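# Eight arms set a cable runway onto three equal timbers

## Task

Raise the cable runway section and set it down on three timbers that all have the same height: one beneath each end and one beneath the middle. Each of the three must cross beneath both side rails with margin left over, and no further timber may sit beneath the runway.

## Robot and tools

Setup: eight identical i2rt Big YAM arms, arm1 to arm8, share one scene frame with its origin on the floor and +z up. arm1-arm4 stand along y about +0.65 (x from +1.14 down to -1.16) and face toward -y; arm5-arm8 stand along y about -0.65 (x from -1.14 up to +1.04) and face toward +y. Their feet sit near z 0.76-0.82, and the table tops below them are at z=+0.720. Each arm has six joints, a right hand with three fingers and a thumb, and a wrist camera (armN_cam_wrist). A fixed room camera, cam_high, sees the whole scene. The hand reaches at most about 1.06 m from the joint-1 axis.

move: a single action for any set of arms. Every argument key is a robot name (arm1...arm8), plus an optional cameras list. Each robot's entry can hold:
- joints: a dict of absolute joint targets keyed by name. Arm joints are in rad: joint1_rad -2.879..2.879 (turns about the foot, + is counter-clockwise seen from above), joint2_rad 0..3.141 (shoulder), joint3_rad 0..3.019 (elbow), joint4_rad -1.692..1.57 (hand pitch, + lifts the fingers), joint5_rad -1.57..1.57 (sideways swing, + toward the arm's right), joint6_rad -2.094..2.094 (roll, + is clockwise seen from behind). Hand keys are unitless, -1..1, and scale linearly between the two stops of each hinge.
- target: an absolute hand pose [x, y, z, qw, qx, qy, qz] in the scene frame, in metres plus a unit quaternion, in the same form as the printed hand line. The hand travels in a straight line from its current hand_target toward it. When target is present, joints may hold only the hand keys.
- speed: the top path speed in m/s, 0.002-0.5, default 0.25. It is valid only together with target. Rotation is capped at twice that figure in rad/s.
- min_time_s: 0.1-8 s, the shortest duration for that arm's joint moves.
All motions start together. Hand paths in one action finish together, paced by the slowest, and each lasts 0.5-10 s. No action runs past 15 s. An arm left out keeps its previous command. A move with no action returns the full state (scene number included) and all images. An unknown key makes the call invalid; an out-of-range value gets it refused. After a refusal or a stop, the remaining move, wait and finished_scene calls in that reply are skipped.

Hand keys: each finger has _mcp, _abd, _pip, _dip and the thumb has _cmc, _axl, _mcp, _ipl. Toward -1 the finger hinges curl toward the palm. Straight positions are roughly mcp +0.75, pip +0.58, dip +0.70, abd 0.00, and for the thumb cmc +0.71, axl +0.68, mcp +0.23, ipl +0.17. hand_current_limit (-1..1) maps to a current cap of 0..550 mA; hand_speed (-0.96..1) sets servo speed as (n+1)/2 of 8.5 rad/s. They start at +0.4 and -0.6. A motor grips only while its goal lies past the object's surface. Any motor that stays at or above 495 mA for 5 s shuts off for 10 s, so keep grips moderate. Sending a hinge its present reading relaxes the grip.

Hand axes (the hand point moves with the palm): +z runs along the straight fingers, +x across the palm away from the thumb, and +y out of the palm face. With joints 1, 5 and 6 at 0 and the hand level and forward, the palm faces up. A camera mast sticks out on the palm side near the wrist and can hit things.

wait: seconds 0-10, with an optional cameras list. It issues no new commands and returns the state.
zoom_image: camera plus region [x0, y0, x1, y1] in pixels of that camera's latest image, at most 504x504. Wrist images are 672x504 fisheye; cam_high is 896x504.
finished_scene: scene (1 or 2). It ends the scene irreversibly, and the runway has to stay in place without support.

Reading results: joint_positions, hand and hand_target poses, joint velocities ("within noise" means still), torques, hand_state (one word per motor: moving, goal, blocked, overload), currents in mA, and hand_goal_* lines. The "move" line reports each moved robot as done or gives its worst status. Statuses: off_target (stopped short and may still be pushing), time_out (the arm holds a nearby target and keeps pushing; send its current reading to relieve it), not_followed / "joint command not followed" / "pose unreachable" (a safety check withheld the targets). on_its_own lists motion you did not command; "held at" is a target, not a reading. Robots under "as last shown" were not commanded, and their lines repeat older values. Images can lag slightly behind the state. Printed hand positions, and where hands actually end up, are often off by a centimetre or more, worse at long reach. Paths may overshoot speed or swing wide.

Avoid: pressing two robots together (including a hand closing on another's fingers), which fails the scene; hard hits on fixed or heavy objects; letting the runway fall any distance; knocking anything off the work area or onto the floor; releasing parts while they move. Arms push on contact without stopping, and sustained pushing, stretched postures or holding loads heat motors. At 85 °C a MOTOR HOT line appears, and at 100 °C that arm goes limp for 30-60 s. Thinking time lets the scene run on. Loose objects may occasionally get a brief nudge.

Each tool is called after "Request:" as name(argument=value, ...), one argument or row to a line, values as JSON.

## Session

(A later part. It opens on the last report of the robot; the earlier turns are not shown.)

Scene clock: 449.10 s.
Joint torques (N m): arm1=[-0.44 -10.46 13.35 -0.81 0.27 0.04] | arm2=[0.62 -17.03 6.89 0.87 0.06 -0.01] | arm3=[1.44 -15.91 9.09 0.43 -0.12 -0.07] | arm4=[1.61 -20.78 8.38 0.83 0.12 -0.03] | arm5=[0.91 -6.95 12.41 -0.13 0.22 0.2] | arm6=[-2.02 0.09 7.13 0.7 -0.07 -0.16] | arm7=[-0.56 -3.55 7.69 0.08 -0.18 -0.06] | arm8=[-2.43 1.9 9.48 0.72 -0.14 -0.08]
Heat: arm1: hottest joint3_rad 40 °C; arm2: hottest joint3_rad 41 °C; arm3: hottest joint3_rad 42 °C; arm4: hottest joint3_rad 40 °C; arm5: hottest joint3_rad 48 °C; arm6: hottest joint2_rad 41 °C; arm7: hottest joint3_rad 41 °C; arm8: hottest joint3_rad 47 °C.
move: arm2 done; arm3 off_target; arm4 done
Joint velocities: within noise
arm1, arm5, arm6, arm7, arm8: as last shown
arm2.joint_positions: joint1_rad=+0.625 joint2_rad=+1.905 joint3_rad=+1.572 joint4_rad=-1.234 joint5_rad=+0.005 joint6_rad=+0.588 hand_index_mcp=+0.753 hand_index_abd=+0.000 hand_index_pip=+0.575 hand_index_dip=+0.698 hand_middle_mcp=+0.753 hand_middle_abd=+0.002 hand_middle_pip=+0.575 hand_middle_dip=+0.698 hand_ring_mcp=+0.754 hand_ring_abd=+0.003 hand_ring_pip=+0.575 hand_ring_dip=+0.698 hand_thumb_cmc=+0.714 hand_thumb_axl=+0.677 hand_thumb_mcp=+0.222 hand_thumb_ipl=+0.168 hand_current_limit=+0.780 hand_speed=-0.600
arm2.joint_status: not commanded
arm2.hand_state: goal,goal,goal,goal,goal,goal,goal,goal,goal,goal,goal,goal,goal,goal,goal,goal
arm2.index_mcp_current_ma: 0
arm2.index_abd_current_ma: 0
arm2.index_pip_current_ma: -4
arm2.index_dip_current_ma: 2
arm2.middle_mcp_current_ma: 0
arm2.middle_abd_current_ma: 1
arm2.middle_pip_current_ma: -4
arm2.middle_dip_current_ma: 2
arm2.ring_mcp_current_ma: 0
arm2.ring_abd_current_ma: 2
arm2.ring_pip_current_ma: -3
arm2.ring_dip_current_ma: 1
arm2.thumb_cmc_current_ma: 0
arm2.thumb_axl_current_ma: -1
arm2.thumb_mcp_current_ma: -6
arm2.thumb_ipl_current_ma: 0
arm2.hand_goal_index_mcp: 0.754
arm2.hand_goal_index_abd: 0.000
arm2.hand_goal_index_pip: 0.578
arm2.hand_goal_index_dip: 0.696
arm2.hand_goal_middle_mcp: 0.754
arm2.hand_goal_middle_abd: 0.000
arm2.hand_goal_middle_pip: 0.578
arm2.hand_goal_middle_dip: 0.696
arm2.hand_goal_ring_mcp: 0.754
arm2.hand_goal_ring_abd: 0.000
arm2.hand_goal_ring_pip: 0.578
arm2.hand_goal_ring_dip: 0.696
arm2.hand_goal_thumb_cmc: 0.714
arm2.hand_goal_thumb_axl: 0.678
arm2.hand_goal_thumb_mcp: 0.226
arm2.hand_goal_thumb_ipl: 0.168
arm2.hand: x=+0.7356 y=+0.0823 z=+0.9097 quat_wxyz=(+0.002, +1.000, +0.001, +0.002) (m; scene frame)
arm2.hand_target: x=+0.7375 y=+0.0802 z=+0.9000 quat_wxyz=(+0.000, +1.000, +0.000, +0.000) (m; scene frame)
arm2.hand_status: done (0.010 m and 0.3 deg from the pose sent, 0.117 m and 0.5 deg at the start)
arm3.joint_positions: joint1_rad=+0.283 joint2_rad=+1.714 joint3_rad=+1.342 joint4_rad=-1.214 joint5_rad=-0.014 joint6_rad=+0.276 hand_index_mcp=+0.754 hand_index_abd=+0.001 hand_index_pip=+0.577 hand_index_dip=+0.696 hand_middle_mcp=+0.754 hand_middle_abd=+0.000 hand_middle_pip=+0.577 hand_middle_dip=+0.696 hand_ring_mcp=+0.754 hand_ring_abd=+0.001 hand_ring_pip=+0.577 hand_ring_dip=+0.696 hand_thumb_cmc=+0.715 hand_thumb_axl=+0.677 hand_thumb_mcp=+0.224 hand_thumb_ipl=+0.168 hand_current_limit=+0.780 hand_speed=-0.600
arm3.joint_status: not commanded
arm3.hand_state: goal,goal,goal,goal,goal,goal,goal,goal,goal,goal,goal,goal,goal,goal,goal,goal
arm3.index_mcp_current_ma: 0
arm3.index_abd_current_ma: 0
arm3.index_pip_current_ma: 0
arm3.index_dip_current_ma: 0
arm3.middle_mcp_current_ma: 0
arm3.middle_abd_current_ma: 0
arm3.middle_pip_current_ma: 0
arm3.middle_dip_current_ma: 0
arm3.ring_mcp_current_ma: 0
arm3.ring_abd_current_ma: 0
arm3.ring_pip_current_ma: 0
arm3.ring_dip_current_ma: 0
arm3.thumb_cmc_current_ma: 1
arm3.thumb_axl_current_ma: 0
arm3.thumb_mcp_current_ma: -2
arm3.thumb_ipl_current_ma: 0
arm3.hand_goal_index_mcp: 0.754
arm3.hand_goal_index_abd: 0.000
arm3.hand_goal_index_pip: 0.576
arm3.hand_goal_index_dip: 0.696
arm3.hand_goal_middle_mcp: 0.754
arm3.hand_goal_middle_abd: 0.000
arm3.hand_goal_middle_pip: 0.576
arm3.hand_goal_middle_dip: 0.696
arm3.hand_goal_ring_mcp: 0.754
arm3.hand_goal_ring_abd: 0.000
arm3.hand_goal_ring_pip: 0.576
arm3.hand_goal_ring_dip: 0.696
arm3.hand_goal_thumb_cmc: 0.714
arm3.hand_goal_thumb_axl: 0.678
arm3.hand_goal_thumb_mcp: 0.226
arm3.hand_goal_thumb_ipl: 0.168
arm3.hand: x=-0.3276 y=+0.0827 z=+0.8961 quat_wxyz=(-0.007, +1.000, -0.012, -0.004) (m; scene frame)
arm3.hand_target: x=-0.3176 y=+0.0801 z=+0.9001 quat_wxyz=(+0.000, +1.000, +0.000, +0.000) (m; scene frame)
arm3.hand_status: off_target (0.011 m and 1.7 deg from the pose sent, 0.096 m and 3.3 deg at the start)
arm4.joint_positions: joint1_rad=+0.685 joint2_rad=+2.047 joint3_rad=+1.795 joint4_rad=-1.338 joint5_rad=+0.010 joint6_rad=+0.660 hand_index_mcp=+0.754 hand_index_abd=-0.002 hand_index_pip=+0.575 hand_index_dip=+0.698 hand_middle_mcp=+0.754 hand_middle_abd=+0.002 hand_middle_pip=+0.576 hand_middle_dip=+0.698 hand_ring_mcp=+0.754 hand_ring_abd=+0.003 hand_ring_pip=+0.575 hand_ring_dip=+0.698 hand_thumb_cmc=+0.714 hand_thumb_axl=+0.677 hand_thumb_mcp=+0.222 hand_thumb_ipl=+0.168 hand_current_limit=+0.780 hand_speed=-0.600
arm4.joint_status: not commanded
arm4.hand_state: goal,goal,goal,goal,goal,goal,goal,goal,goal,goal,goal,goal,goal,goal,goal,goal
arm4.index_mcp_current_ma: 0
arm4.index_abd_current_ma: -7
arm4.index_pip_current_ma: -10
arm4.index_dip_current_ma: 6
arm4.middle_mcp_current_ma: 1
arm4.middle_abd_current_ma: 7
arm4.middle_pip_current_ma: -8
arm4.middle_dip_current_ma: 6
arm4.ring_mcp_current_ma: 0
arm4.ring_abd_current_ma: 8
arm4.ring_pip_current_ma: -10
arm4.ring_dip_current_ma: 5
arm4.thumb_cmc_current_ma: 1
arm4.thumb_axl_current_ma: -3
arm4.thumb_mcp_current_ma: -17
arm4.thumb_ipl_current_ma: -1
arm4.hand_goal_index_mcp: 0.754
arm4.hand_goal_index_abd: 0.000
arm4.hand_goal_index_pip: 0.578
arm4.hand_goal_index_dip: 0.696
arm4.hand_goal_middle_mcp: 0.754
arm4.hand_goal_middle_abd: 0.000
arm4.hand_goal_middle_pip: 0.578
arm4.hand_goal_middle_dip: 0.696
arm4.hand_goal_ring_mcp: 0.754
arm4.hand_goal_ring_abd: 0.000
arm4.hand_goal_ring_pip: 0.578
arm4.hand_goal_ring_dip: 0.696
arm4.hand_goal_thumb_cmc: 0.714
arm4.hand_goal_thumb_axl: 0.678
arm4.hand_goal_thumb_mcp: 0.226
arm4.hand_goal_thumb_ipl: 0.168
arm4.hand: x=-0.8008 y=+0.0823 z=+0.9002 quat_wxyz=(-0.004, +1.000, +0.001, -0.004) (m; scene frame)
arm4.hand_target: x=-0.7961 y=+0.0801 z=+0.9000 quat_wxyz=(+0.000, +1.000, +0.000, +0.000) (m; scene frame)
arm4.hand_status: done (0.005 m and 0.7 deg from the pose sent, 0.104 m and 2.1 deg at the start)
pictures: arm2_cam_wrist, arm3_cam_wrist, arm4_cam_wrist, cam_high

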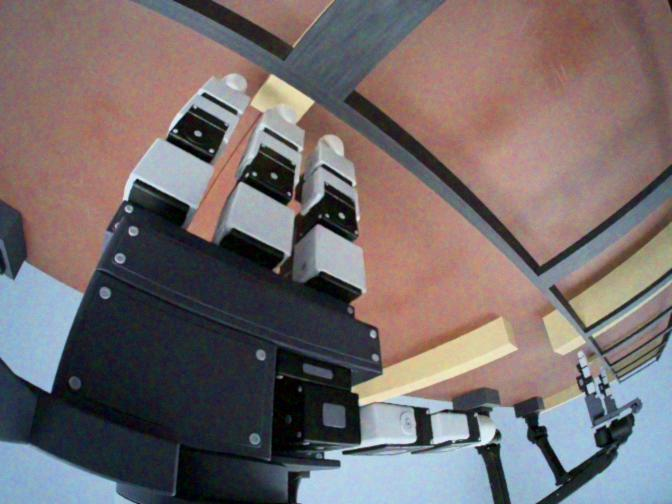

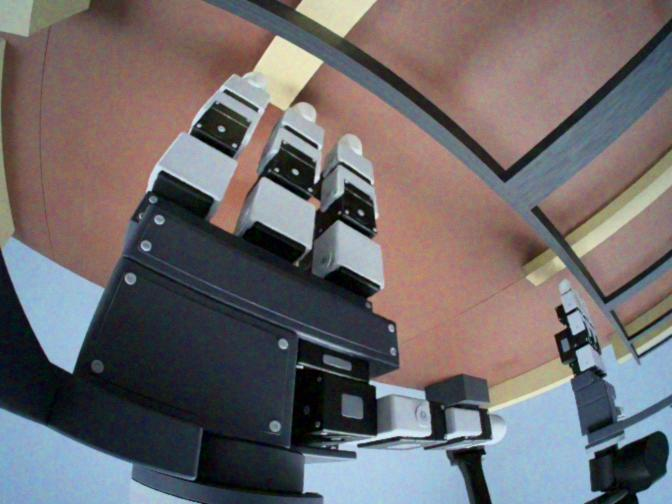

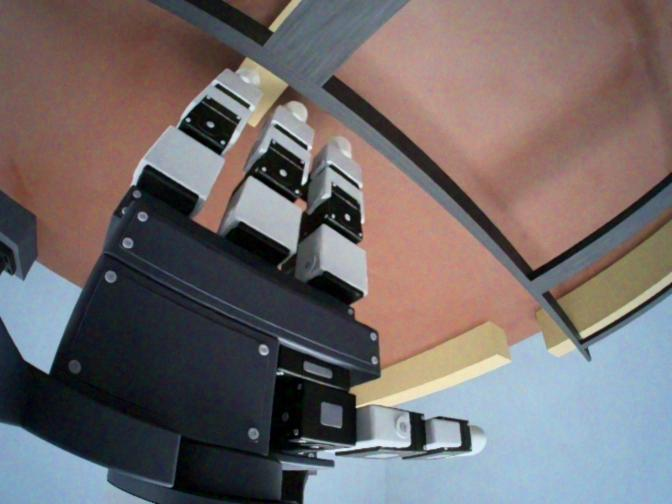

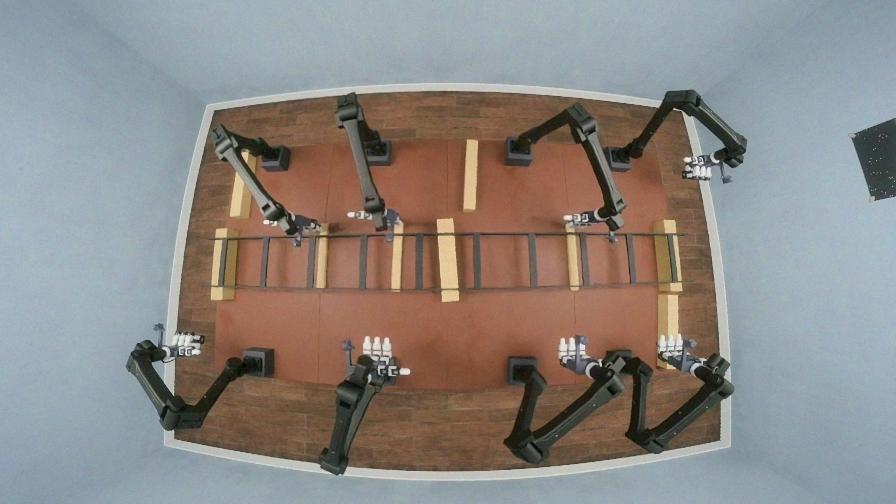

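Request:
move(
  arm4={"target": [-0.773, 0.078, 0.872, 0, 1, 0, 0], "speed": 0.1},
  arm3={"target": [-0.295, 0.078, 0.872, 0, 1, 0, 0], "speed": 0.1},
  arm2={"target": [0.745, 0.078, 0.865, 0, 1, 0, 0], "speed": 0.1},
  cameras=["arm2_cam_wrist", "arm3_cam_wrist", "arm4_cam_wrist"],
)

Request:
zoom_image(
  camera="arm4_cam_wrist",
  region=[150, 0, 450, 200],
)

Request:
zoom_image(
  camera="arm3_cam_wrist",
  region=[150, 0, 450, 200],
)

Request:
zoom_image(
  camera="arm2_cam_wrist",
  region=[150, 0, 450, 200],
)

Scene clock: 452.47 s.
Joint torques (N m): arm1=[-0.44 -10.64 13.37 -0.8 0.28 0.04] | arm2=[1.26 -17.14 6.63 0.9 0.06 0.04] | arm3=[0.62 -15.21 8.65 0.54 -0.08 0.18] | arm4=[2.08 -20.95 10.14 0.72 0.21 0.02] | arm5=[1.08 -6.83 12.44 -0.16 0.2 0.2] | arm6=[-2.02 0.09 7.13 0.69 -0.07 -0.16] | arm7=[-0.56 -3.55 7.69 0.08 -0.18 -0.06] | arm8=[-2.43 1.85 9.48 0.73 -0.14 -0.07]
Heat: arm1: hottest joint3_rad 41 °C; arm2: hottest joint3_rad 41 °C; arm3: hottest joint3_rad 41 °C; arm4: hottest joint3_rad 40 °C; arm5: hottest joint3_rad 48 °C; arm6: hottest joint2_rad 40 °C; arm7: hottest joint3_rad 41 °C; arm8: hottest joint3_rad 47 °C.
move: arm2 off_target; arm3 done; arm4 off_target
Joint velocities: within noise
arm1, arm5, arm6, arm7, arm8: as last shown
arm2.joint_positions: joint1_rad=+0.625 joint2_rad=+1.951 joint3_rad=+1.551 joint4_rad=-1.163 joint5_rad=+0.005 joint6_rad=+0.591 hand_index_mcp=+0.753 hand_index_abd=+0.000 hand_index_pip=+0.575 hand_index_dip=+0.698 hand_middle_mcp=+0.753 hand_middle_abd=+0.002 hand_middle_pip=+0.575 hand_middle_dip=+0.698 hand_ring_mcp=+0.754 hand_ring_abd=+0.003 hand_ring_pip=+0.575 hand_ring_dip=+0.698 hand_thumb_cmc=+0.714 hand_thumb_axl=+0.677 hand_thumb_mcp=+0.222 hand_thumb_ipl=+0.168 hand_current_limit=+0.780 hand_speed=-0.600
arm2.joint_status: not commanded
arm2.hand_state: goal,goal,goal,goal,goal,goal,goal,goal,goal,goal,goal,goal,goal,goal,goal,goal
arm2.index_mcp_current_ma: 0
arm2.index_abd_current_ma: 0
arm2.index_pip_current_ma: -4
arm2.index_dip_current_ma: 2
arm2.middle_mcp_current_ma: 0
arm2.middle_abd_current_ma: 1
arm2.middle_pip_current_ma: -4
arm2.middle_dip_current_ma: 2
arm2.ring_mcp_current_ma: 0
arm2.ring_abd_current_ma: 2
arm2.ring_pip_current_ma: -3
arm2.ring_dip_current_ma: 1
arm2.thumb_cmc_current_ma: 0
arm2.thumb_axl_current_ma: -1
arm2.thumb_mcp_current_ma: -6
arm2.thumb_ipl_current_ma: 0
arm2.hand_goal_index_mcp: 0.754
arm2.hand_goal_index_abd: 0.000
arm2.hand_goal_index_pip: 0.578
arm2.hand_goal_index_dip: 0.696
arm2.hand_goal_middle_mcp: 0.754
arm2.hand_goal_middle_abd: 0.000
arm2.hand_goal_middle_pip: 0.578
arm2.hand_goal_middle_dip: 0.696
arm2.hand_goal_ring_mcp: 0.754
arm2.hand_goal_ring_abd: 0.000
arm2.hand_goal_ring_pip: 0.578
arm2.hand_goal_ring_dip: 0.696
arm2.hand_goal_thumb_cmc: 0.714
arm2.hand_goal_thumb_axl: 0.678
arm2.hand_goal_thumb_mcp: 0.226
arm2.hand_goal_thumb_ipl: 0.168
arm2.hand: x=+0.7396 y=+0.0768 z=+0.8774 quat_wxyz=(+0.004, +1.000, +0.000, +0.003) (m; scene frame)
arm2.hand_target: x=+0.7449 y=+0.0783 z=+0.8651 quat_wxyz=(+0.000, +1.000, +0.000, +0.000) (m; scene frame)
arm2.hand_status: off_target (0.014 m and 0.5 deg from the pose sent, 0.046 m and 0.3 deg at the start)
arm3.joint_positions: joint1_rad=+0.331 joint2_rad=+1.757 joint3_rad=+1.331 joint4_rad=-1.153 joint5_rad=-0.015 joint6_rad=+0.297 hand_index_mcp=+0.754 hand_index_abd=+0.001 hand_index_pip=+0.577 hand_index_dip=+0.696 hand_middle_mcp=+0.754 hand_middle_abd=+0.000 hand_middle_pip=+0.577 hand_middle_dip=+0.696 hand_ring_mcp=+0.754 hand_ring_abd=+0.001 hand_ring_pip=+0.577 hand_ring_dip=+0.696 hand_thumb_cmc=+0.715 hand_thumb_axl=+0.677 hand_thumb_mcp=+0.224 hand_thumb_ipl=+0.168 hand_current_limit=+0.780 hand_speed=-0.600
arm3.joint_status: not commanded
arm3.hand_state: goal,goal,goal,goal,goal,goal,goal,goal,goal,goal,goal,goal,goal,goal,goal,goal
arm3.index_mcp_current_ma: 0
arm3.index_abd_current_ma: 0
arm3.index_pip_current_ma: 0
arm3.index_dip_current_ma: 0
arm3.middle_mcp_current_ma: 0
arm3.middle_abd_current_ma: 0
arm3.middle_pip_current_ma: 0
arm3.middle_dip_current_ma: 0
arm3.ring_mcp_current_ma: 0
arm3.ring_abd_current_ma: 0
arm3.ring_pip_current_ma: 0
arm3.ring_dip_current_ma: 0
arm3.thumb_cmc_current_ma: 1
arm3.thumb_axl_current_ma: 0
arm3.thumb_mcp_current_ma: -2
arm3.thumb_ipl_current_ma: 0
arm3.hand_goal_index_mcp: 0.754
arm3.hand_goal_index_abd: 0.000
arm3.hand_goal_index_pip: 0.576
arm3.hand_goal_index_dip: 0.696
arm3.hand_goal_middle_mcp: 0.754
arm3.hand_goal_middle_abd: 0.000
arm3.hand_goal_middle_pip: 0.576
arm3.hand_goal_middle_dip: 0.696
arm3.hand_goal_ring_mcp: 0.754
arm3.hand_goal_ring_abd: 0.000
arm3.hand_goal_ring_pip: 0.576
arm3.hand_goal_ring_dip: 0.696
arm3.hand_goal_thumb_cmc: 0.714
arm3.hand_goal_thumb_axl: 0.678
arm3.hand_goal_thumb_mcp: 0.226
arm3.hand_goal_thumb_ipl: 0.168
arm3.hand: x=-0.2999 y=+0.0796 z=+0.8712 quat_wxyz=(-0.004, +1.000, +0.002, -0.003) (m; scene frame)
arm3.hand_target: x=-0.2950 y=+0.0780 z=+0.8721 quat_wxyz=(+0.000, +1.000, +0.000, +0.000) (m; scene frame)
arm3.hand_status: done (0.005 m and 0.6 deg from the pose sent, 0.041 m and 1.7 deg at the start)
arm4.joint_positions: joint1_rad=+0.705 joint2_rad=+2.105 joint3_rad=+1.798 joint4_rad=-1.301 joint5_rad=+0.008 joint6_rad=+0.681 hand_index_mcp=+0.754 hand_index_abd=-0.002 hand_index_pip=+0.575 hand_index_dip=+0.698 hand_middle_mcp=+0.754 hand_middle_abd=+0.002 hand_middle_pip=+0.576 hand_middle_dip=+0.698 hand_ring_mcp=+0.752 hand_ring_abd=-0.001 hand_ring_pip=+0.576 hand_ring_dip=+0.696 hand_thumb_cmc=+0.714 hand_thumb_axl=+0.677 hand_thumb_mcp=+0.222 hand_thumb_ipl=+0.168 hand_current_limit=+0.780 hand_speed=-0.600
arm4.joint_status: not commanded
arm4.hand_state: goal,goal,goal,goal,goal,goal,goal,goal,goal,goal,goal,goal,goal,goal,goal,goal
arm4.index_mcp_current_ma: 0
arm4.index_abd_current_ma: -6
arm4.index_pip_current_ma: -10
arm4.index_dip_current_ma: 6
arm4.middle_mcp_current_ma: 1
arm4.middle_abd_current_ma: 6
arm4.middle_pip_current_ma: -8
arm4.middle_dip_current_ma: 6
arm4.ring_mcp_current_ma: -8
arm4.ring_abd_current_ma: -2
arm4.ring_pip_current_ma: -7
arm4.ring_dip_current_ma: 1
arm4.thumb_cmc_current_ma: 1
arm4.thumb_axl_current_ma: -3
arm4.thumb_mcp_current_ma: -18
arm4.thumb_ipl_current_ma: -1
arm4.hand_goal_index_mcp: 0.754
arm4.hand_goal_index_abd: 0.000
arm4.hand_goal_index_pip: 0.578
arm4.hand_goal_index_dip: 0.696
arm4.hand_goal_middle_mcp: 0.754
arm4.hand_goal_middle_abd: 0.000
arm4.hand_goal_middle_pip: 0.578
arm4.hand_goal_middle_dip: 0.696
arm4.hand_goal_ring_mcp: 0.754
arm4.hand_goal_ring_abd: 0.000
arm4.hand_goal_ring_pip: 0.578
arm4.hand_goal_ring_dip: 0.696
arm4.hand_goal_thumb_cmc: 0.714
arm4.hand_goal_thumb_axl: 0.678
arm4.hand_goal_thumb_mcp: 0.226
arm4.hand_goal_thumb_ipl: 0.168
arm4.hand: x=-0.7862 y=+0.0849 z=+0.8653 quat_wxyz=(-0.012, +1.000, +0.001, -0.009) (m; scene frame)
arm4.hand_target: x=-0.7731 y=+0.0785 z=+0.8721 quat_wxyz=(+0.000, +1.000, +0.000, +0.000) (m; scene frame)
arm4.hand_status: off_target (0.016 m and 1.7 deg from the pose sent, 0.040 m and 0.7 deg at the start)
pictures: arm2_cam_wrist, arm3_cam_wrist, arm4_cam_wrist

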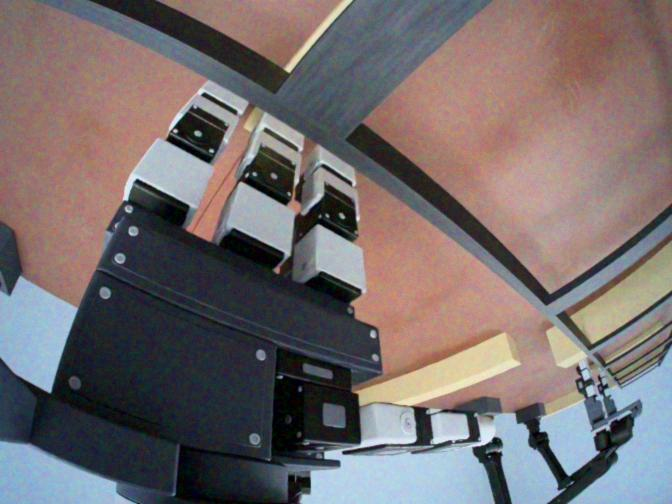

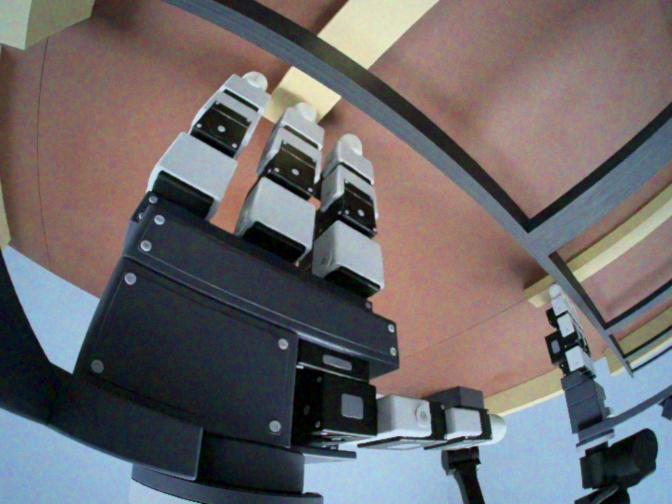

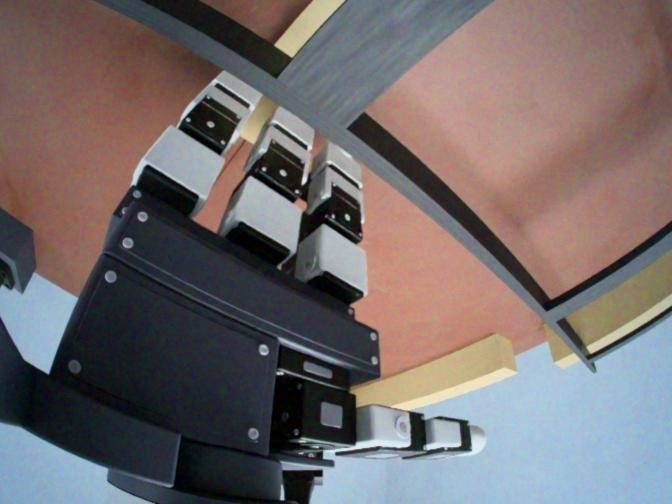

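Scaled by 1.680 from the camera's 672x504 image, which has a finer 960x720 frame.

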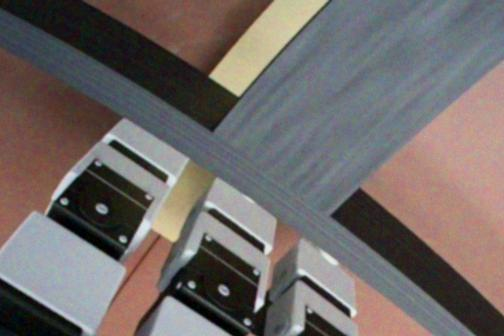

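Scaled by 1.680 from the camera's 672x504 image, which has a finer 960x720 frame.

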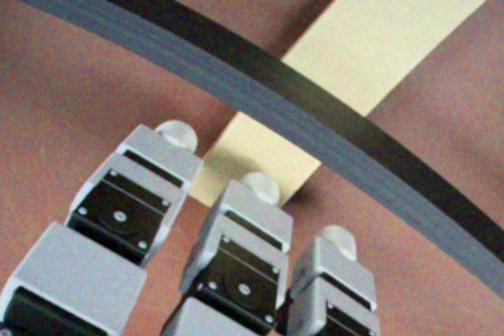

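Scaled by 1.680 from the camera's 672x504 image, which has a finer 960x720 frame.

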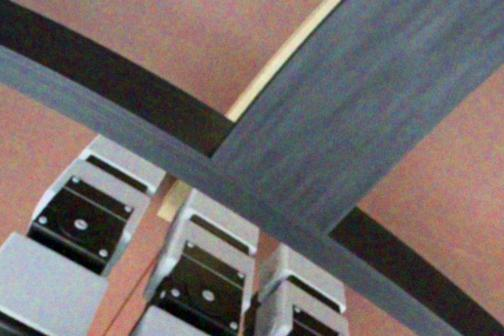

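Request:
move(
  arm4={"target": [-0.752, 0.075, 0.874, 0, 1, 0, 0], "speed": 0.1},
  cameras=["arm4_cam_wrist"],
)

Request:
zoom_image(
  camera="arm4_cam_wrist",
  region=[150, 0, 450, 200],
)

Scene clock: 458.97 s.
Joint torques (N m): arm1=[-0.38 -10.64 13.35 -0.81 0.28 0.04] | arm2=[1.26 -17.14 6.61 0.87 0.06 0.05] | arm3=[1.2 -15.85 8.61 0.5 -0.15 0.16] | arm4=[2.02 -20.95 11.56 0.17 0.22 0.02] | arm5=[0.73 -7 12.41 -0.14 0.21 0.19] | arm6=[-2.14 0.09 7.15 0.7 -0.08 -0.16] | arm7=[-0.56 -3.55 7.69 0.08 -0.17 -0.06] | arm8=[-2.37 1.79 9.48 0.75 -0.13 -0.07]
Heat: arm1: hottest joint3_rad 41 °C; arm2: hottest joint3_rad 40 °C; arm3: hottest joint3_rad 41 °C; arm4: hottest joint3_rad 39 °C; arm5: hottest joint3_rad 48 °C; arm6: hottest joint2_rad 39 °C; arm7: hottest joint3_rad 41 °C; arm8: hottest joint3_rad 46 °C.
move: arm4 off_target
Joint velocities: within noise
arm1.joint_positions: joint1_rad=+1.100 joint2_rad=+1.266 joint3_rad=+1.135 joint4_rad=-1.478 joint5_rad=-0.005 joint6_rad=+1.090 hand_index_mcp=-0.386 hand_index_abd=+0.001 hand_index_pip=-0.608 hand_index_dip=-0.524 hand_middle_mcp=-0.378 hand_middle_abd=+0.000 hand_middle_pip=-0.619 hand_middle_dip=-0.515 hand_ring_mcp=-0.375 hand_ring_abd=+0.000 hand_ring_pip=-0.619 hand_ring_dip=-0.515 hand_thumb_cmc=+0.714 hand_thumb_axl=+0.677 hand_thumb_mcp=+0.221 hand_thumb_ipl=+0.168 hand_current_limit=+0.400 hand_speed=-0.600
arm1.joint_status: not commanded
arm1.hand_state: blocked,goal,blocked,goal,blocked,goal,blocked,goal,blocked,goal,blocked,goal,goal,goal,goal,goal
arm1.index_mcp_current_ma: 136
arm1.index_abd_current_ma: 3
arm1.index_pip_current_ma: 161
arm1.index_dip_current_ma: 19
arm1.middle_mcp_current_ma: 173
arm1.middle_abd_current_ma: 1
arm1.middle_pip_current_ma: 113
arm1.middle_dip_current_ma: 51
arm1.ring_mcp_current_ma: 185
arm1.ring_abd_current_ma: 1
arm1.ring_pip_current_ma: 115
arm1.ring_dip_current_ma: 53
arm1.thumb_cmc_current_ma: -1
arm1.thumb_axl_current_ma: -2
arm1.thumb_mcp_current_ma: -18
arm1.thumb_ipl_current_ma: -1
arm1.hand_goal_index_mcp: -0.420
arm1.hand_goal_index_abd: 0.000
arm1.hand_goal_index_pip: -0.650
arm1.hand_goal_index_dip: -0.530
arm1.hand_goal_middle_mcp: -0.420
arm1.hand_goal_middle_abd: 0.000
arm1.hand_goal_middle_pip: -0.650
arm1.hand_goal_middle_dip: -0.530
arm1.hand_goal_ring_mcp: -0.420
arm1.hand_goal_ring_abd: 0.000
arm1.hand_goal_ring_pip: -0.650
arm1.hand_goal_ring_dip: -0.530
arm1.hand_goal_thumb_cmc: 0.714
arm1.hand_goal_thumb_axl: 0.678
arm1.hand_goal_thumb_mcp: 0.226
arm1.hand_goal_thumb_ipl: 0.168
arm1.hand: x=+1.4210 y=+0.4020 z=+1.0006 quat_wxyz=(-0.009, +1.000, +0.000, -0.016) (m; scene frame)
arm1.hand_target: x=+1.4295 y=+0.4002 z=+1.0199 quat_wxyz=(+0.000, +1.000, +0.000, +0.000) (m; scene frame)
arm1.hand_status: not commanded
arm2, arm3, arm5, arm6, arm7, arm8: as last shown
arm4.joint_positions: joint1_rad=+0.728 joint2_rad=+2.140 joint3_rad=+1.855 joint4_rad=-1.319 joint5_rad=+0.008 joint6_rad=+0.701 hand_index_mcp=+0.754 hand_index_abd=-0.002 hand_index_pip=+0.575 hand_index_dip=+0.698 hand_middle_mcp=+0.753 hand_middle_abd=+0.000 hand_middle_pip=+0.577 hand_middle_dip=+0.697 hand_ring_mcp=+0.752 hand_ring_abd=+0.000 hand_ring_pip=+0.576 hand_ring_dip=+0.696 hand_thumb_cmc=+0.714 hand_thumb_axl=+0.677 hand_thumb_mcp=+0.222 hand_thumb_ipl=+0.168 hand_current_limit=+0.780 hand_speed=-0.600
arm4.joint_status: not commanded
arm4.hand_state: goal,goal,goal,goal,goal,goal,goal,goal,goal,goal,goal,goal,goal,goal,goal,goal
arm4.index_mcp_current_ma: 0
arm4.index_abd_current_ma: -6
arm4.index_pip_current_ma: -10
arm4.index_dip_current_ma: 6
arm4.middle_mcp_current_ma: -5
arm4.middle_abd_current_ma: 1
arm4.middle_pip_current_ma: -5
arm4.middle_dip_current_ma: 4
arm4.ring_mcp_current_ma: -8
arm4.ring_abd_current_ma: -1
arm4.ring_pip_current_ma: -7
arm4.ring_dip_current_ma: 1
arm4.thumb_cmc_current_ma: 1
arm4.thumb_axl_current_ma: -3
arm4.thumb_mcp_current_ma: -18
arm4.thumb_ipl_current_ma: -1
arm4.hand_goal_index_mcp: 0.754
arm4.hand_goal_index_abd: 0.000
arm4.hand_goal_index_pip: 0.578
arm4.hand_goal_index_dip: 0.696
arm4.hand_goal_middle_mcp: 0.754
arm4.hand_goal_middle_abd: 0.000
arm4.hand_goal_middle_pip: 0.578
arm4.hand_goal_middle_dip: 0.696
arm4.hand_goal_ring_mcp: 0.754
arm4.hand_goal_ring_abd: 0.000
arm4.hand_goal_ring_pip: 0.578
arm4.hand_goal_ring_dip: 0.696
arm4.hand_goal_thumb_cmc: 0.714
arm4.hand_goal_thumb_axl: 0.678
arm4.hand_goal_thumb_mcp: 0.226
arm4.hand_goal_thumb_ipl: 0.168
arm4.hand: x=-0.7659 y=+0.0837 z=+0.8650 quat_wxyz=(-0.010, +1.000, +0.002, -0.008) (m; scene frame)
arm4.hand_target: x=-0.7523 y=+0.0757 z=+0.8742 quat_wxyz=(+0.000, +1.000, +0.000, +0.001) (m; scene frame)
arm4.hand_status: off_target (0.019 m and 1.4 deg from the pose sent, 0.037 m and 1.7 deg at the start)
pictures: arm4_cam_wrist

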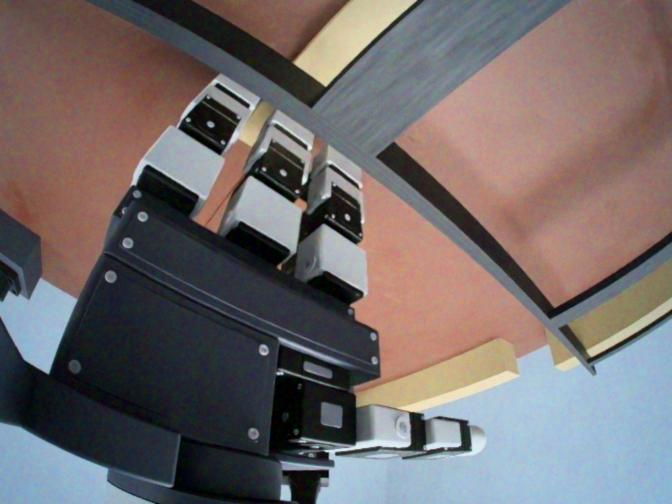

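Scaled by 1.680 from the camera's 672x504 image, which has a finer 960x720 frame.

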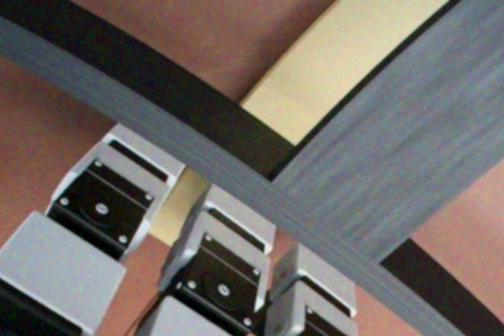

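Request:
move(
  arm4={"target": [-0.755, 0.085, 0.848, 0, 1, 0, 0], "speed": 0.06},
  arm3={"target": [-0.295, 0.085, 0.848, 0, 1, 0, 0], "speed": 0.06},
  arm2={"target": [0.745, 0.085, 0.848, 0, 1, 0, 0], "speed": 0.06},
)

Request:
move(
  arm4={"target": [-0.755, 0.20, 0.844, 0, 1, 0, 0], "speed": 0.08},
  arm3={"target": [-0.295, 0.20, 0.844, 0, 1, 0, 0], "speed": 0.08},
  arm2={"target": [0.745, 0.20, 0.844, 0, 1, 0, 0], "speed": 0.08},
  cameras=["cam_high", "arm2_cam_wrist", "arm3_cam_wrist", "arm4_cam_wrist"],
)

Request:
zoom_image(
  camera="cam_high",
  region=[270, 180, 620, 320],
)

Scene clock: 461.53 s.
Joint torques (N m): arm1=[-0.5 -10.58 13.35 -0.8 0.27 0.04] | arm2=[1.38 -16.56 4.93 1.25 -0.01 0.03] | arm3=[1.38 -13.57 6.71 0.92 -0.13 0.08] | arm4=[2.37 -21.13 6.63 1.29 0.22 0.02] | arm5=[0.97 -6.83 12.45 -0.21 0.21 0.18] | arm6=[-2.14 0.15 7.15 0.7 -0.07 -0.16] | arm7=[-0.5 -3.6 7.69 0.08 -0.18 -0.06] | arm8=[-2.43 1.85 9.51 0.73 -0.14 -0.08]
Heat: arm1: hottest joint3_rad 41 °C; arm2: hottest joint3_rad 40 °C; arm3: hottest joint3_rad 41 °C; arm4: hottest joint3_rad 39 °C; arm5: hottest joint3_rad 48 °C; arm6: hottest joint2_rad 39 °C; arm7: hottest joint3_rad 41 °C; arm8: hottest joint3_rad 46 °C.
move: arm2 off_target; arm3 off_target; arm4 off_target
Joint velocities: within noise
arm1, arm6, arm7, arm8: as last shown
arm2.joint_positions: joint1_rad=+0.630 joint2_rad=+1.948 joint3_rad=+1.532 joint4_rad=-1.127 joint5_rad=+0.008 joint6_rad=+0.597 hand_index_mcp=+0.753 hand_index_abd=+0.000 hand_index_pip=+0.575 hand_index_dip=+0.698 hand_middle_mcp=+0.764 hand_middle_abd=+0.019 hand_middle_pip=+0.585 hand_middle_dip=+0.698 hand_ring_mcp=+0.754 hand_ring_abd=+0.003 hand_ring_pip=+0.575 hand_ring_dip=+0.698 hand_thumb_cmc=+0.714 hand_thumb_axl=+0.677 hand_thumb_mcp=+0.222 hand_thumb_ipl=+0.168 hand_current_limit=+0.780 hand_speed=-0.600
arm2.joint_status: not commanded
arm2.hand_state: goal,goal,goal,goal,goal,goal,goal,goal,goal,goal,goal,goal,goal,goal,goal,goal
arm2.index_mcp_current_ma: 0
arm2.index_abd_current_ma: 0
arm2.index_pip_current_ma: -4
arm2.index_dip_current_ma: 2
arm2.middle_mcp_current_ma: 18
arm2.middle_abd_current_ma: 33
arm2.middle_pip_current_ma: 10
arm2.middle_dip_current_ma: 2
arm2.ring_mcp_current_ma: 0
arm2.ring_abd_current_ma: 2
arm2.ring_pip_current_ma: -3
arm2.ring_dip_current_ma: 1
arm2.thumb_cmc_current_ma: 0
arm2.thumb_axl_current_ma: -1
arm2.thumb_mcp_current_ma: -6
arm2.thumb_ipl_current_ma: 0
arm2.hand_goal_index_mcp: 0.754
arm2.hand_goal_index_abd: 0.000
arm2.hand_goal_index_pip: 0.578
arm2.hand_goal_index_dip: 0.696
arm2.hand_goal_middle_mcp: 0.754
arm2.hand_goal_middle_abd: 0.000
arm2.hand_goal_middle_pip: 0.578
arm2.hand_goal_middle_dip: 0.696
arm2.hand_goal_ring_mcp: 0.754
arm2.hand_goal_ring_abd: 0.000
arm2.hand_goal_ring_pip: 0.578
arm2.hand_goal_ring_dip: 0.696
arm2.hand_goal_thumb_cmc: 0.714
arm2.hand_goal_thumb_axl: 0.678
arm2.hand_goal_thumb_mcp: 0.226
arm2.hand_goal_thumb_ipl: 0.168
arm2.hand: x=+0.7423 y=+0.0766 z=+0.8739 quat_wxyz=(+0.013, +1.000, -0.001, +0.008) (m; scene frame)
arm2.hand_target: x=+0.7445 y=+0.0856 z=+0.8486 quat_wxyz=(+0.000, +1.000, +0.000, +0.000) (m; scene frame)
arm2.hand_status: off_target (0.027 m and 1.7 deg from the pose sent, 0.031 m and 0.5 deg at the start)
arm3.joint_positions: joint1_rad=+0.331 joint2_rad=+1.749 joint3_rad=+1.299 joint4_rad=-1.097 joint5_rad=-0.015 joint6_rad=+0.302 hand_index_mcp=+0.754 hand_index_abd=+0.001 hand_index_pip=+0.577 hand_index_dip=+0.696 hand_middle_mcp=+0.771 hand_middle_abd=+0.009 hand_middle_pip=+0.586 hand_middle_dip=+0.702 hand_ring_mcp=+0.754 hand_ring_abd=+0.001 hand_ring_pip=+0.577 hand_ring_dip=+0.696 hand_thumb_cmc=+0.715 hand_thumb_axl=+0.677 hand_thumb_mcp=+0.223 hand_thumb_ipl=+0.168 hand_current_limit=+0.780 hand_speed=-0.600
arm3.joint_status: not commanded
arm3.hand_state: goal,goal,goal,goal,goal,goal,goal,goal,goal,goal,goal,goal,goal,goal,goal,goal
arm3.index_mcp_current_ma: 0
arm3.index_abd_current_ma: 0
arm3.index_pip_current_ma: 0
arm3.index_dip_current_ma: 0
arm3.middle_mcp_current_ma: 26
arm3.middle_abd_current_ma: 8
arm3.middle_pip_current_ma: 12
arm3.middle_dip_current_ma: 5
arm3.ring_mcp_current_ma: 0
arm3.ring_abd_current_ma: 0
arm3.ring_pip_current_ma: 0
arm3.ring_dip_current_ma: 0
arm3.thumb_cmc_current_ma: 1
arm3.thumb_axl_current_ma: 0
arm3.thumb_mcp_current_ma: -3
arm3.thumb_ipl_current_ma: 0
arm3.hand_goal_index_mcp: 0.754
arm3.hand_goal_index_abd: 0.000
arm3.hand_goal_index_pip: 0.576
arm3.hand_goal_index_dip: 0.696
arm3.hand_goal_middle_mcp: 0.754
arm3.hand_goal_middle_abd: 0.000
arm3.hand_goal_middle_pip: 0.576
arm3.hand_goal_middle_dip: 0.696
arm3.hand_goal_ring_mcp: 0.754
arm3.hand_goal_ring_abd: 0.000
arm3.hand_goal_ring_pip: 0.576
arm3.hand_goal_ring_dip: 0.696
arm3.hand_goal_thumb_cmc: 0.714
arm3.hand_goal_thumb_axl: 0.678
arm3.hand_goal_thumb_mcp: 0.226
arm3.hand_goal_thumb_ipl: 0.168
arm3.hand: x=-0.3001 y=+0.0787 z=+0.8666 quat_wxyz=(+0.011, +1.000, -0.001, +0.002) (m; scene frame)
arm3.hand_target: x=-0.2952 y=+0.0854 z=+0.8485 quat_wxyz=(+0.000, +1.000, +0.000, +0.000) (m; scene frame)
arm3.hand_status: off_target (0.020 m and 1.3 deg from the pose sent, 0.024 m and 0.6 deg at the start)
arm4.joint_positions: joint1_rad=+0.728 joint2_rad=+2.138 joint3_rad=+1.847 joint4_rad=-1.277 joint5_rad=+0.008 joint6_rad=+0.708 hand_index_mcp=+0.754 hand_index_abd=-0.002 hand_index_pip=+0.575 hand_index_dip=+0.698 hand_middle_mcp=+0.766 hand_middle_abd=+0.020 hand_middle_pip=+0.585 hand_middle_dip=+0.699 hand_ring_mcp=+0.752 hand_ring_abd=+0.000 hand_ring_pip=+0.576 hand_ring_dip=+0.696 hand_thumb_cmc=+0.714 hand_thumb_axl=+0.677 hand_thumb_mcp=+0.222 hand_thumb_ipl=+0.168 hand_current_limit=+0.780 hand_speed=-0.600
arm4.joint_status: not commanded
arm4.hand_state: goal,goal,goal,goal,goal,blocked,goal,goal,goal,goal,goal,goal,goal,goal,goal,goal
arm4.index_mcp_current_ma: 0
arm4.index_abd_current_ma: -6
arm4.index_pip_current_ma: -10
arm4.index_dip_current_ma: 6
arm4.middle_mcp_current_ma: 48
arm4.middle_abd_current_ma: 69
arm4.middle_pip_current_ma: 27
arm4.middle_dip_current_ma: 12
arm4.ring_mcp_current_ma: -8
arm4.ring_abd_current_ma: -1
arm4.ring_pip_current_ma: -7
arm4.ring_dip_current_ma: 1
arm4.thumb_cmc_current_ma: 1
arm4.thumb_axl_current_ma: -3
arm4.thumb_mcp_current_ma: -18
arm4.thumb_ipl_current_ma: -1
arm4.hand_goal_index_mcp: 0.754
arm4.hand_goal_index_abd: 0.000
arm4.hand_goal_index_pip: 0.578
arm4.hand_goal_index_dip: 0.696
arm4.hand_goal_middle_mcp: 0.754
arm4.hand_goal_middle_abd: 0.000
arm4.hand_goal_middle_pip: 0.578
arm4.hand_goal_middle_dip: 0.696
arm4.hand_goal_ring_mcp: 0.754
arm4.hand_goal_ring_abd: 0.000
arm4.hand_goal_ring_pip: 0.578
arm4.hand_goal_ring_dip: 0.696
arm4.hand_goal_thumb_cmc: 0.714
arm4.hand_goal_thumb_axl: 0.678
arm4.hand_goal_thumb_mcp: 0.226
arm4.hand_goal_thumb_ipl: 0.168
arm4.hand: x=-0.7615 y=+0.0781 z=+0.8650 quat_wxyz=(+0.004, +1.000, -0.002, +0.003) (m; scene frame)
arm4.hand_target: x=-0.7553 y=+0.0854 z=+0.8481 quat_wxyz=(+0.000, +1.000, +0.000, +0.000) (m; scene frame)
arm4.hand_status: off_target (0.019 m and 0.6 deg from the pose sent, 0.020 m and 1.5 deg at the start)
arm5.joint_positions: joint1_rad=+1.100 joint2_rad=+1.069 joint3_rad=+0.895 joint4_rad=-1.429 joint5_rad=-0.001 joint6_rad=+1.102 hand_index_mcp=-0.403 hand_index_abd=+0.003 hand_index_pip=-0.592 hand_index_dip=-0.512 hand_middle_mcp=-0.401 hand_middle_abd=+0.002 hand_middle_pip=-0.598 hand_middle_dip=-0.503 hand_ring_mcp=-0.400 hand_ring_abd=+0.002 hand_ring_pip=-0.596 hand_ring_dip=-0.511 hand_thumb_cmc=+0.714 hand_thumb_axl=+0.677 hand_thumb_mcp=+0.222 hand_thumb_ipl=+0.168 hand_current_limit=+0.400 hand_speed=-0.600
arm5.joint_status: not commanded
arm5.hand_state: goal,goal,blocked,goal,goal,goal,blocked,blocked,blocked,goal,blocked,goal,goal,goal,goal,goal
arm5.index_mcp_current_ma: 29
arm5.index_abd_current_ma: 2
arm5.index_pip_current_ma: 146
arm5.index_dip_current_ma: 29
arm5.middle_mcp_current_ma: 33
arm5.middle_abd_current_ma: 1
arm5.middle_pip_current_ma: 127
arm5.middle_dip_current_ma: 52
arm5.ring_mcp_current_ma: 38
arm5.ring_abd_current_ma: 1
arm5.ring_pip_current_ma: 132
arm5.ring_dip_current_ma: 31
arm5.thumb_cmc_current_ma: 0
arm5.thumb_axl_current_ma: 0
arm5.thumb_mcp_current_ma: -5
arm5.thumb_ipl_current_ma: 0
arm5.hand_goal_index_mcp: -0.420
arm5.hand_goal_index_abd: 0.000
arm5.hand_goal_index_pip: -0.650
arm5.hand_goal_index_dip: -0.530
arm5.hand_goal_middle_mcp: -0.420
arm5.hand_goal_middle_abd: 0.000
arm5.hand_goal_middle_pip: -0.650
arm5.hand_goal_middle_dip: -0.530
arm5.hand_goal_ring_mcp: -0.420
arm5.hand_goal_ring_abd: 0.000
arm5.hand_goal_ring_pip: -0.650
arm5.hand_goal_ring_dip: -0.530
arm5.hand_goal_thumb_cmc: 0.714
arm5.hand_goal_thumb_axl: 0.678
arm5.hand_goal_thumb_mcp: 0.226
arm5.hand_goal_thumb_ipl: 0.168
arm5.hand: x=-1.3600 y=-0.4521 z=+0.9841 quat_wxyz=(+0.014, -0.002, +1.000, -0.006) (m; scene frame)
arm5.hand_target: x=-1.3696 y=-0.4501 z=+0.9998 quat_wxyz=(+0.000, +0.000, +1.000, +0.000) (m; scene frame)
arm5.hand_status: not commanded
pictures: none

Scene clock: 463.57 s.
Joint torques (N m): arm1=[-0.5 -10.58 13.37 -0.81 0.28 0.03] | arm2=[1.61 -13.74 4.14 0.42 -0.45 0.03] | arm3=[2.26 -9.82 5.56 0.08 -0.16 0.17] | arm4=[2.61 -18.02 5.76 0.53 -0.29 0.02] | arm5=[0.85 -6.89 12.4 -0.14 0.2 0.19] | arm6=[-2.08 0.09 7.15 0.72 -0.08 -0.16] | arm7=[-0.5 -3.55 7.71 0.08 -0.18 -0.06] | arm8=[-2.43 1.85 9.48 0.76 -0.14 -0.07]
Heat: arm1: hottest joint3_rad 41 °C; arm2: hottest joint3_rad 40 °C; arm3: hottest joint3_rad 40 °C; arm4: hottest joint3_rad 39 °C; arm5: hottest joint3_rad 48 °C; arm6: hottest joint2_rad 39 °C; arm7: hottest joint3_rad 40 °C; arm8: hottest joint3_rad 45 °C.
move: arm2 off_target; arm3 off_target; arm4 off_target
Joint velocities: within noise
arm1, arm5, arm6, arm7, arm8: as last shown
arm2.joint_positions: joint1_rad=+0.762 joint2_rad=+1.756 joint3_rad=+1.223 joint4_rad=-0.983 joint5_rad=+0.021 joint6_rad=+0.732 hand_index_mcp=+0.753 hand_index_abd=+0.000 hand_index_pip=+0.575 hand_index_dip=+0.698 hand_middle_mcp=+0.674 hand_middle_abd=+0.009 hand_middle_pip=+0.521 hand_middle_dip=+0.668 hand_ring_mcp=+0.754 hand_ring_abd=+0.003 hand_ring_pip=+0.575 hand_ring_dip=+0.698 hand_thumb_cmc=+0.714 hand_thumb_axl=+0.677 hand_thumb_mcp=+0.222 hand_thumb_ipl=+0.168 hand_current_limit=+0.780 hand_speed=-0.600
arm2.joint_status: not commanded
arm2.hand_state: goal,goal,goal,goal,blocked,goal,blocked,blocked,goal,goal,goal,goal,goal,goal,goal,goal
arm2.index_mcp_current_ma: 0
arm2.index_abd_current_ma: 0
arm2.index_pip_current_ma: -3
arm2.index_dip_current_ma: 2
arm2.middle_mcp_current_ma: -273
arm2.middle_abd_current_ma: 11
arm2.middle_pip_current_ma: -161
arm2.middle_dip_current_ma: -63
arm2.ring_mcp_current_ma: 0
arm2.ring_abd_current_ma: 2
arm2.ring_pip_current_ma: -3
arm2.ring_dip_current_ma: 1
arm2.thumb_cmc_current_ma: 0
arm2.thumb_axl_current_ma: -1
arm2.thumb_mcp_current_ma: -6
arm2.thumb_ipl_current_ma: 0
arm2.hand_goal_index_mcp: 0.754
arm2.hand_goal_index_abd: 0.000
arm2.hand_goal_index_pip: 0.578
arm2.hand_goal_index_dip: 0.696
arm2.hand_goal_middle_mcp: 0.754
arm2.hand_goal_middle_abd: 0.000
arm2.hand_goal_middle_pip: 0.578
arm2.hand_goal_middle_dip: 0.696
arm2.hand_goal_ring_mcp: 0.754
arm2.hand_goal_ring_abd: 0.000
arm2.hand_goal_ring_pip: 0.578
arm2.hand_goal_ring_dip: 0.696
arm2.hand_goal_thumb_cmc: 0.714
arm2.hand_goal_thumb_axl: 0.678
arm2.hand_goal_thumb_mcp: 0.226
arm2.hand_goal_thumb_ipl: 0.168
arm2.hand: x=+0.7476 y=+0.1816 z=+0.8695 quat_wxyz=(+0.027, +1.000, -0.003, +0.014) (m; scene frame)
arm2.hand_target: x=+0.7443 y=+0.2001 z=+0.8450 quat_wxyz=(+0.000, +1.000, +0.000, +0.000) (m; scene frame)
arm2.hand_status: off_target (0.032 m and 3.5 deg from the pose sent, 0.127 m and 1.7 deg at the start)
arm3.joint_positions: joint1_rad=+0.416 joint2_rad=+1.503 joint3_rad=+0.978 joint4_rad=-0.985 joint5_rad=-0.012 joint6_rad=+0.391 hand_index_mcp=+0.754 hand_index_abd=+0.001 hand_index_pip=+0.577 hand_index_dip=+0.696 hand_middle_mcp=+0.682 hand_middle_abd=-0.002 hand_middle_pip=+0.534 hand_middle_dip=+0.667 hand_ring_mcp=+0.754 hand_ring_abd=+0.001 hand_ring_pip=+0.577 hand_ring_dip=+0.696 hand_thumb_cmc=+0.715 hand_thumb_axl=+0.677 hand_thumb_mcp=+0.223 hand_thumb_ipl=+0.168 hand_current_limit=+0.780 hand_speed=-0.600
arm3.joint_status: not commanded
arm3.hand_state: goal,goal,goal,goal,blocked,goal,blocked,blocked,goal,goal,goal,goal,goal,goal,goal,goal
arm3.index_mcp_current_ma: 0
arm3.index_abd_current_ma: 0
arm3.index_pip_current_ma: 0
arm3.index_dip_current_ma: 0
arm3.middle_mcp_current_ma: -204
arm3.middle_abd_current_ma: -1
arm3.middle_pip_current_ma: -89
arm3.middle_dip_current_ma: -53
arm3.ring_mcp_current_ma: 0
arm3.ring_abd_current_ma: 0
arm3.ring_pip_current_ma: 0
arm3.ring_dip_current_ma: 0
arm3.thumb_cmc_current_ma: 1
arm3.thumb_axl_current_ma: 0
arm3.thumb_mcp_current_ma: -3
arm3.thumb_ipl_current_ma: 0
arm3.hand_goal_index_mcp: 0.754
arm3.hand_goal_index_abd: 0.000
arm3.hand_goal_index_pip: 0.576
arm3.hand_goal_index_dip: 0.696
arm3.hand_goal_middle_mcp: 0.754
arm3.hand_goal_middle_abd: 0.000
arm3.hand_goal_middle_pip: 0.576
arm3.hand_goal_middle_dip: 0.696
arm3.hand_goal_ring_mcp: 0.754
arm3.hand_goal_ring_abd: 0.000
arm3.hand_goal_ring_pip: 0.576
arm3.hand_goal_ring_dip: 0.696
arm3.hand_goal_thumb_cmc: 0.714
arm3.hand_goal_thumb_axl: 0.678
arm3.hand_goal_thumb_mcp: 0.226
arm3.hand_goal_thumb_ipl: 0.168
arm3.hand: x=-0.2969 y=+0.1822 z=+0.8655 quat_wxyz=(+0.028, +1.000, -0.003, +0.008) (m; scene frame)
arm3.hand_target: x=-0.2956 y=+0.2001 z=+0.8448 quat_wxyz=(+0.000, +1.000, +0.000, +0.000) (m; scene frame)
arm3.hand_status: off_target (0.028 m and 3.3 deg from the pose sent, 0.123 m and 1.3 deg at the start)
arm4.joint_positions: joint1_rad=+0.858 joint2_rad=+1.940 joint3_rad=+1.512 joint4_rad=-1.111 joint5_rad=+0.020 joint6_rad=+0.841 hand_index_mcp=+0.754 hand_index_abd=-0.002 hand_index_pip=+0.575 hand_index_dip=+0.698 hand_middle_mcp=+0.702 hand_middle_abd=+0.006 hand_middle_pip=+0.546 hand_middle_dip=+0.677 hand_ring_mcp=+0.752 hand_ring_abd=+0.000 hand_ring_pip=+0.576 hand_ring_dip=+0.696 hand_thumb_cmc=+0.714 hand_thumb_axl=+0.677 hand_thumb_mcp=+0.222 hand_thumb_ipl=+0.168 hand_current_limit=+0.780 hand_speed=-0.600
arm4.joint_status: not commanded
arm4.hand_state: goal,goal,goal,goal,blocked,goal,blocked,goal,goal,goal,goal,goal,goal,goal,goal,goal
arm4.index_mcp_current_ma: 0
arm4.index_abd_current_ma: -6
arm4.index_pip_current_ma: -10
arm4.index_dip_current_ma: 6
arm4.middle_mcp_current_ma: -239
arm4.middle_abd_current_ma: 17
arm4.middle_pip_current_ma: -134
arm4.middle_dip_current_ma: -77
arm4.ring_mcp_current_ma: -8
arm4.ring_abd_current_ma: -1
arm4.ring_pip_current_ma: -7
arm4.ring_dip_current_ma: 1
arm4.thumb_cmc_current_ma: 1
arm4.thumb_axl_current_ma: -3
arm4.thumb_mcp_current_ma: -18
arm4.thumb_ipl_current_ma: -1
arm4.hand_goal_index_mcp: 0.754
arm4.hand_goal_index_abd: 0.000
arm4.hand_goal_index_pip: 0.578
arm4.hand_goal_index_dip: 0.696
arm4.hand_goal_middle_mcp: 0.754
arm4.hand_goal_middle_abd: 0.000
arm4.hand_goal_middle_pip: 0.578
arm4.hand_goal_middle_dip: 0.696
arm4.hand_goal_ring_mcp: 0.754
arm4.hand_goal_ring_abd: 0.000
arm4.hand_goal_ring_pip: 0.578
arm4.hand_goal_ring_dip: 0.696
arm4.hand_goal_thumb_cmc: 0.714
arm4.hand_goal_thumb_axl: 0.678
arm4.hand_goal_thumb_mcp: 0.226
arm4.hand_goal_thumb_ipl: 0.168
arm4.hand: x=-0.7558 y=+0.1833 z=+0.8641 quat_wxyz=(+0.019, +1.000, -0.004, +0.011) (m; scene frame)
arm4.hand_target: x=-0.7555 y=+0.1998 z=+0.8446 quat_wxyz=(+0.000, +1.000, +0.000, +0.000) (m; scene frame)
arm4.hand_status: off_target (0.026 m and 2.5 deg from the pose sent, 0.124 m and 0.7 deg at the start)
pictures: arm2_cam_wrist, arm3_cam_wrist, arm4_cam_wrist, cam_high

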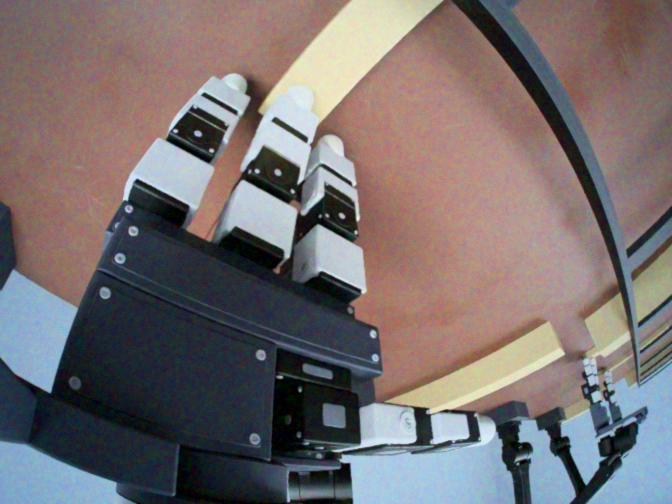

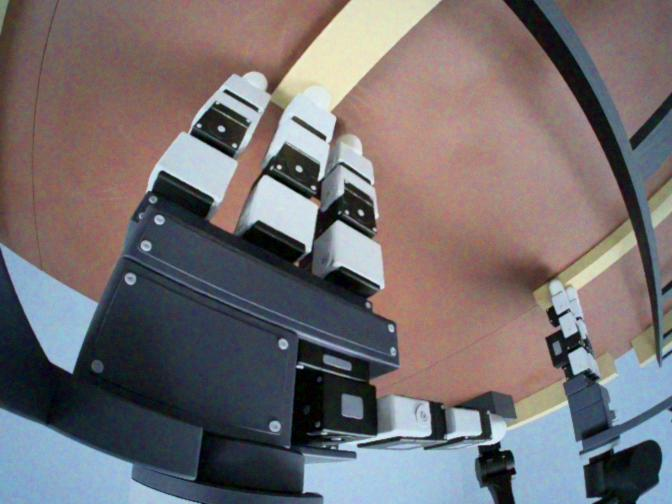

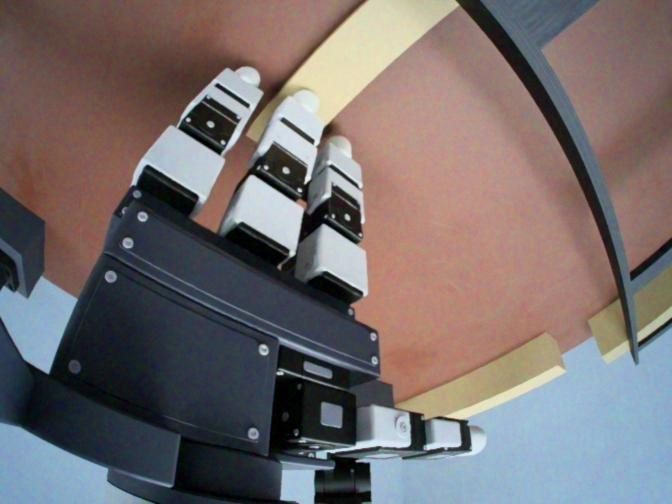

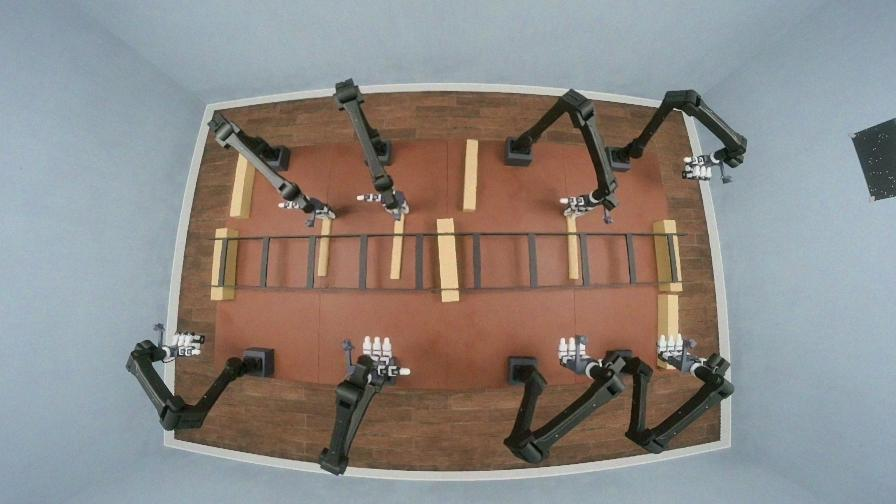

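Scaled by 1.440 from the camera's 896x504 image, which has a finer 1280x720 frame.

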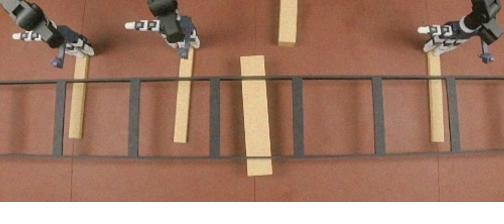

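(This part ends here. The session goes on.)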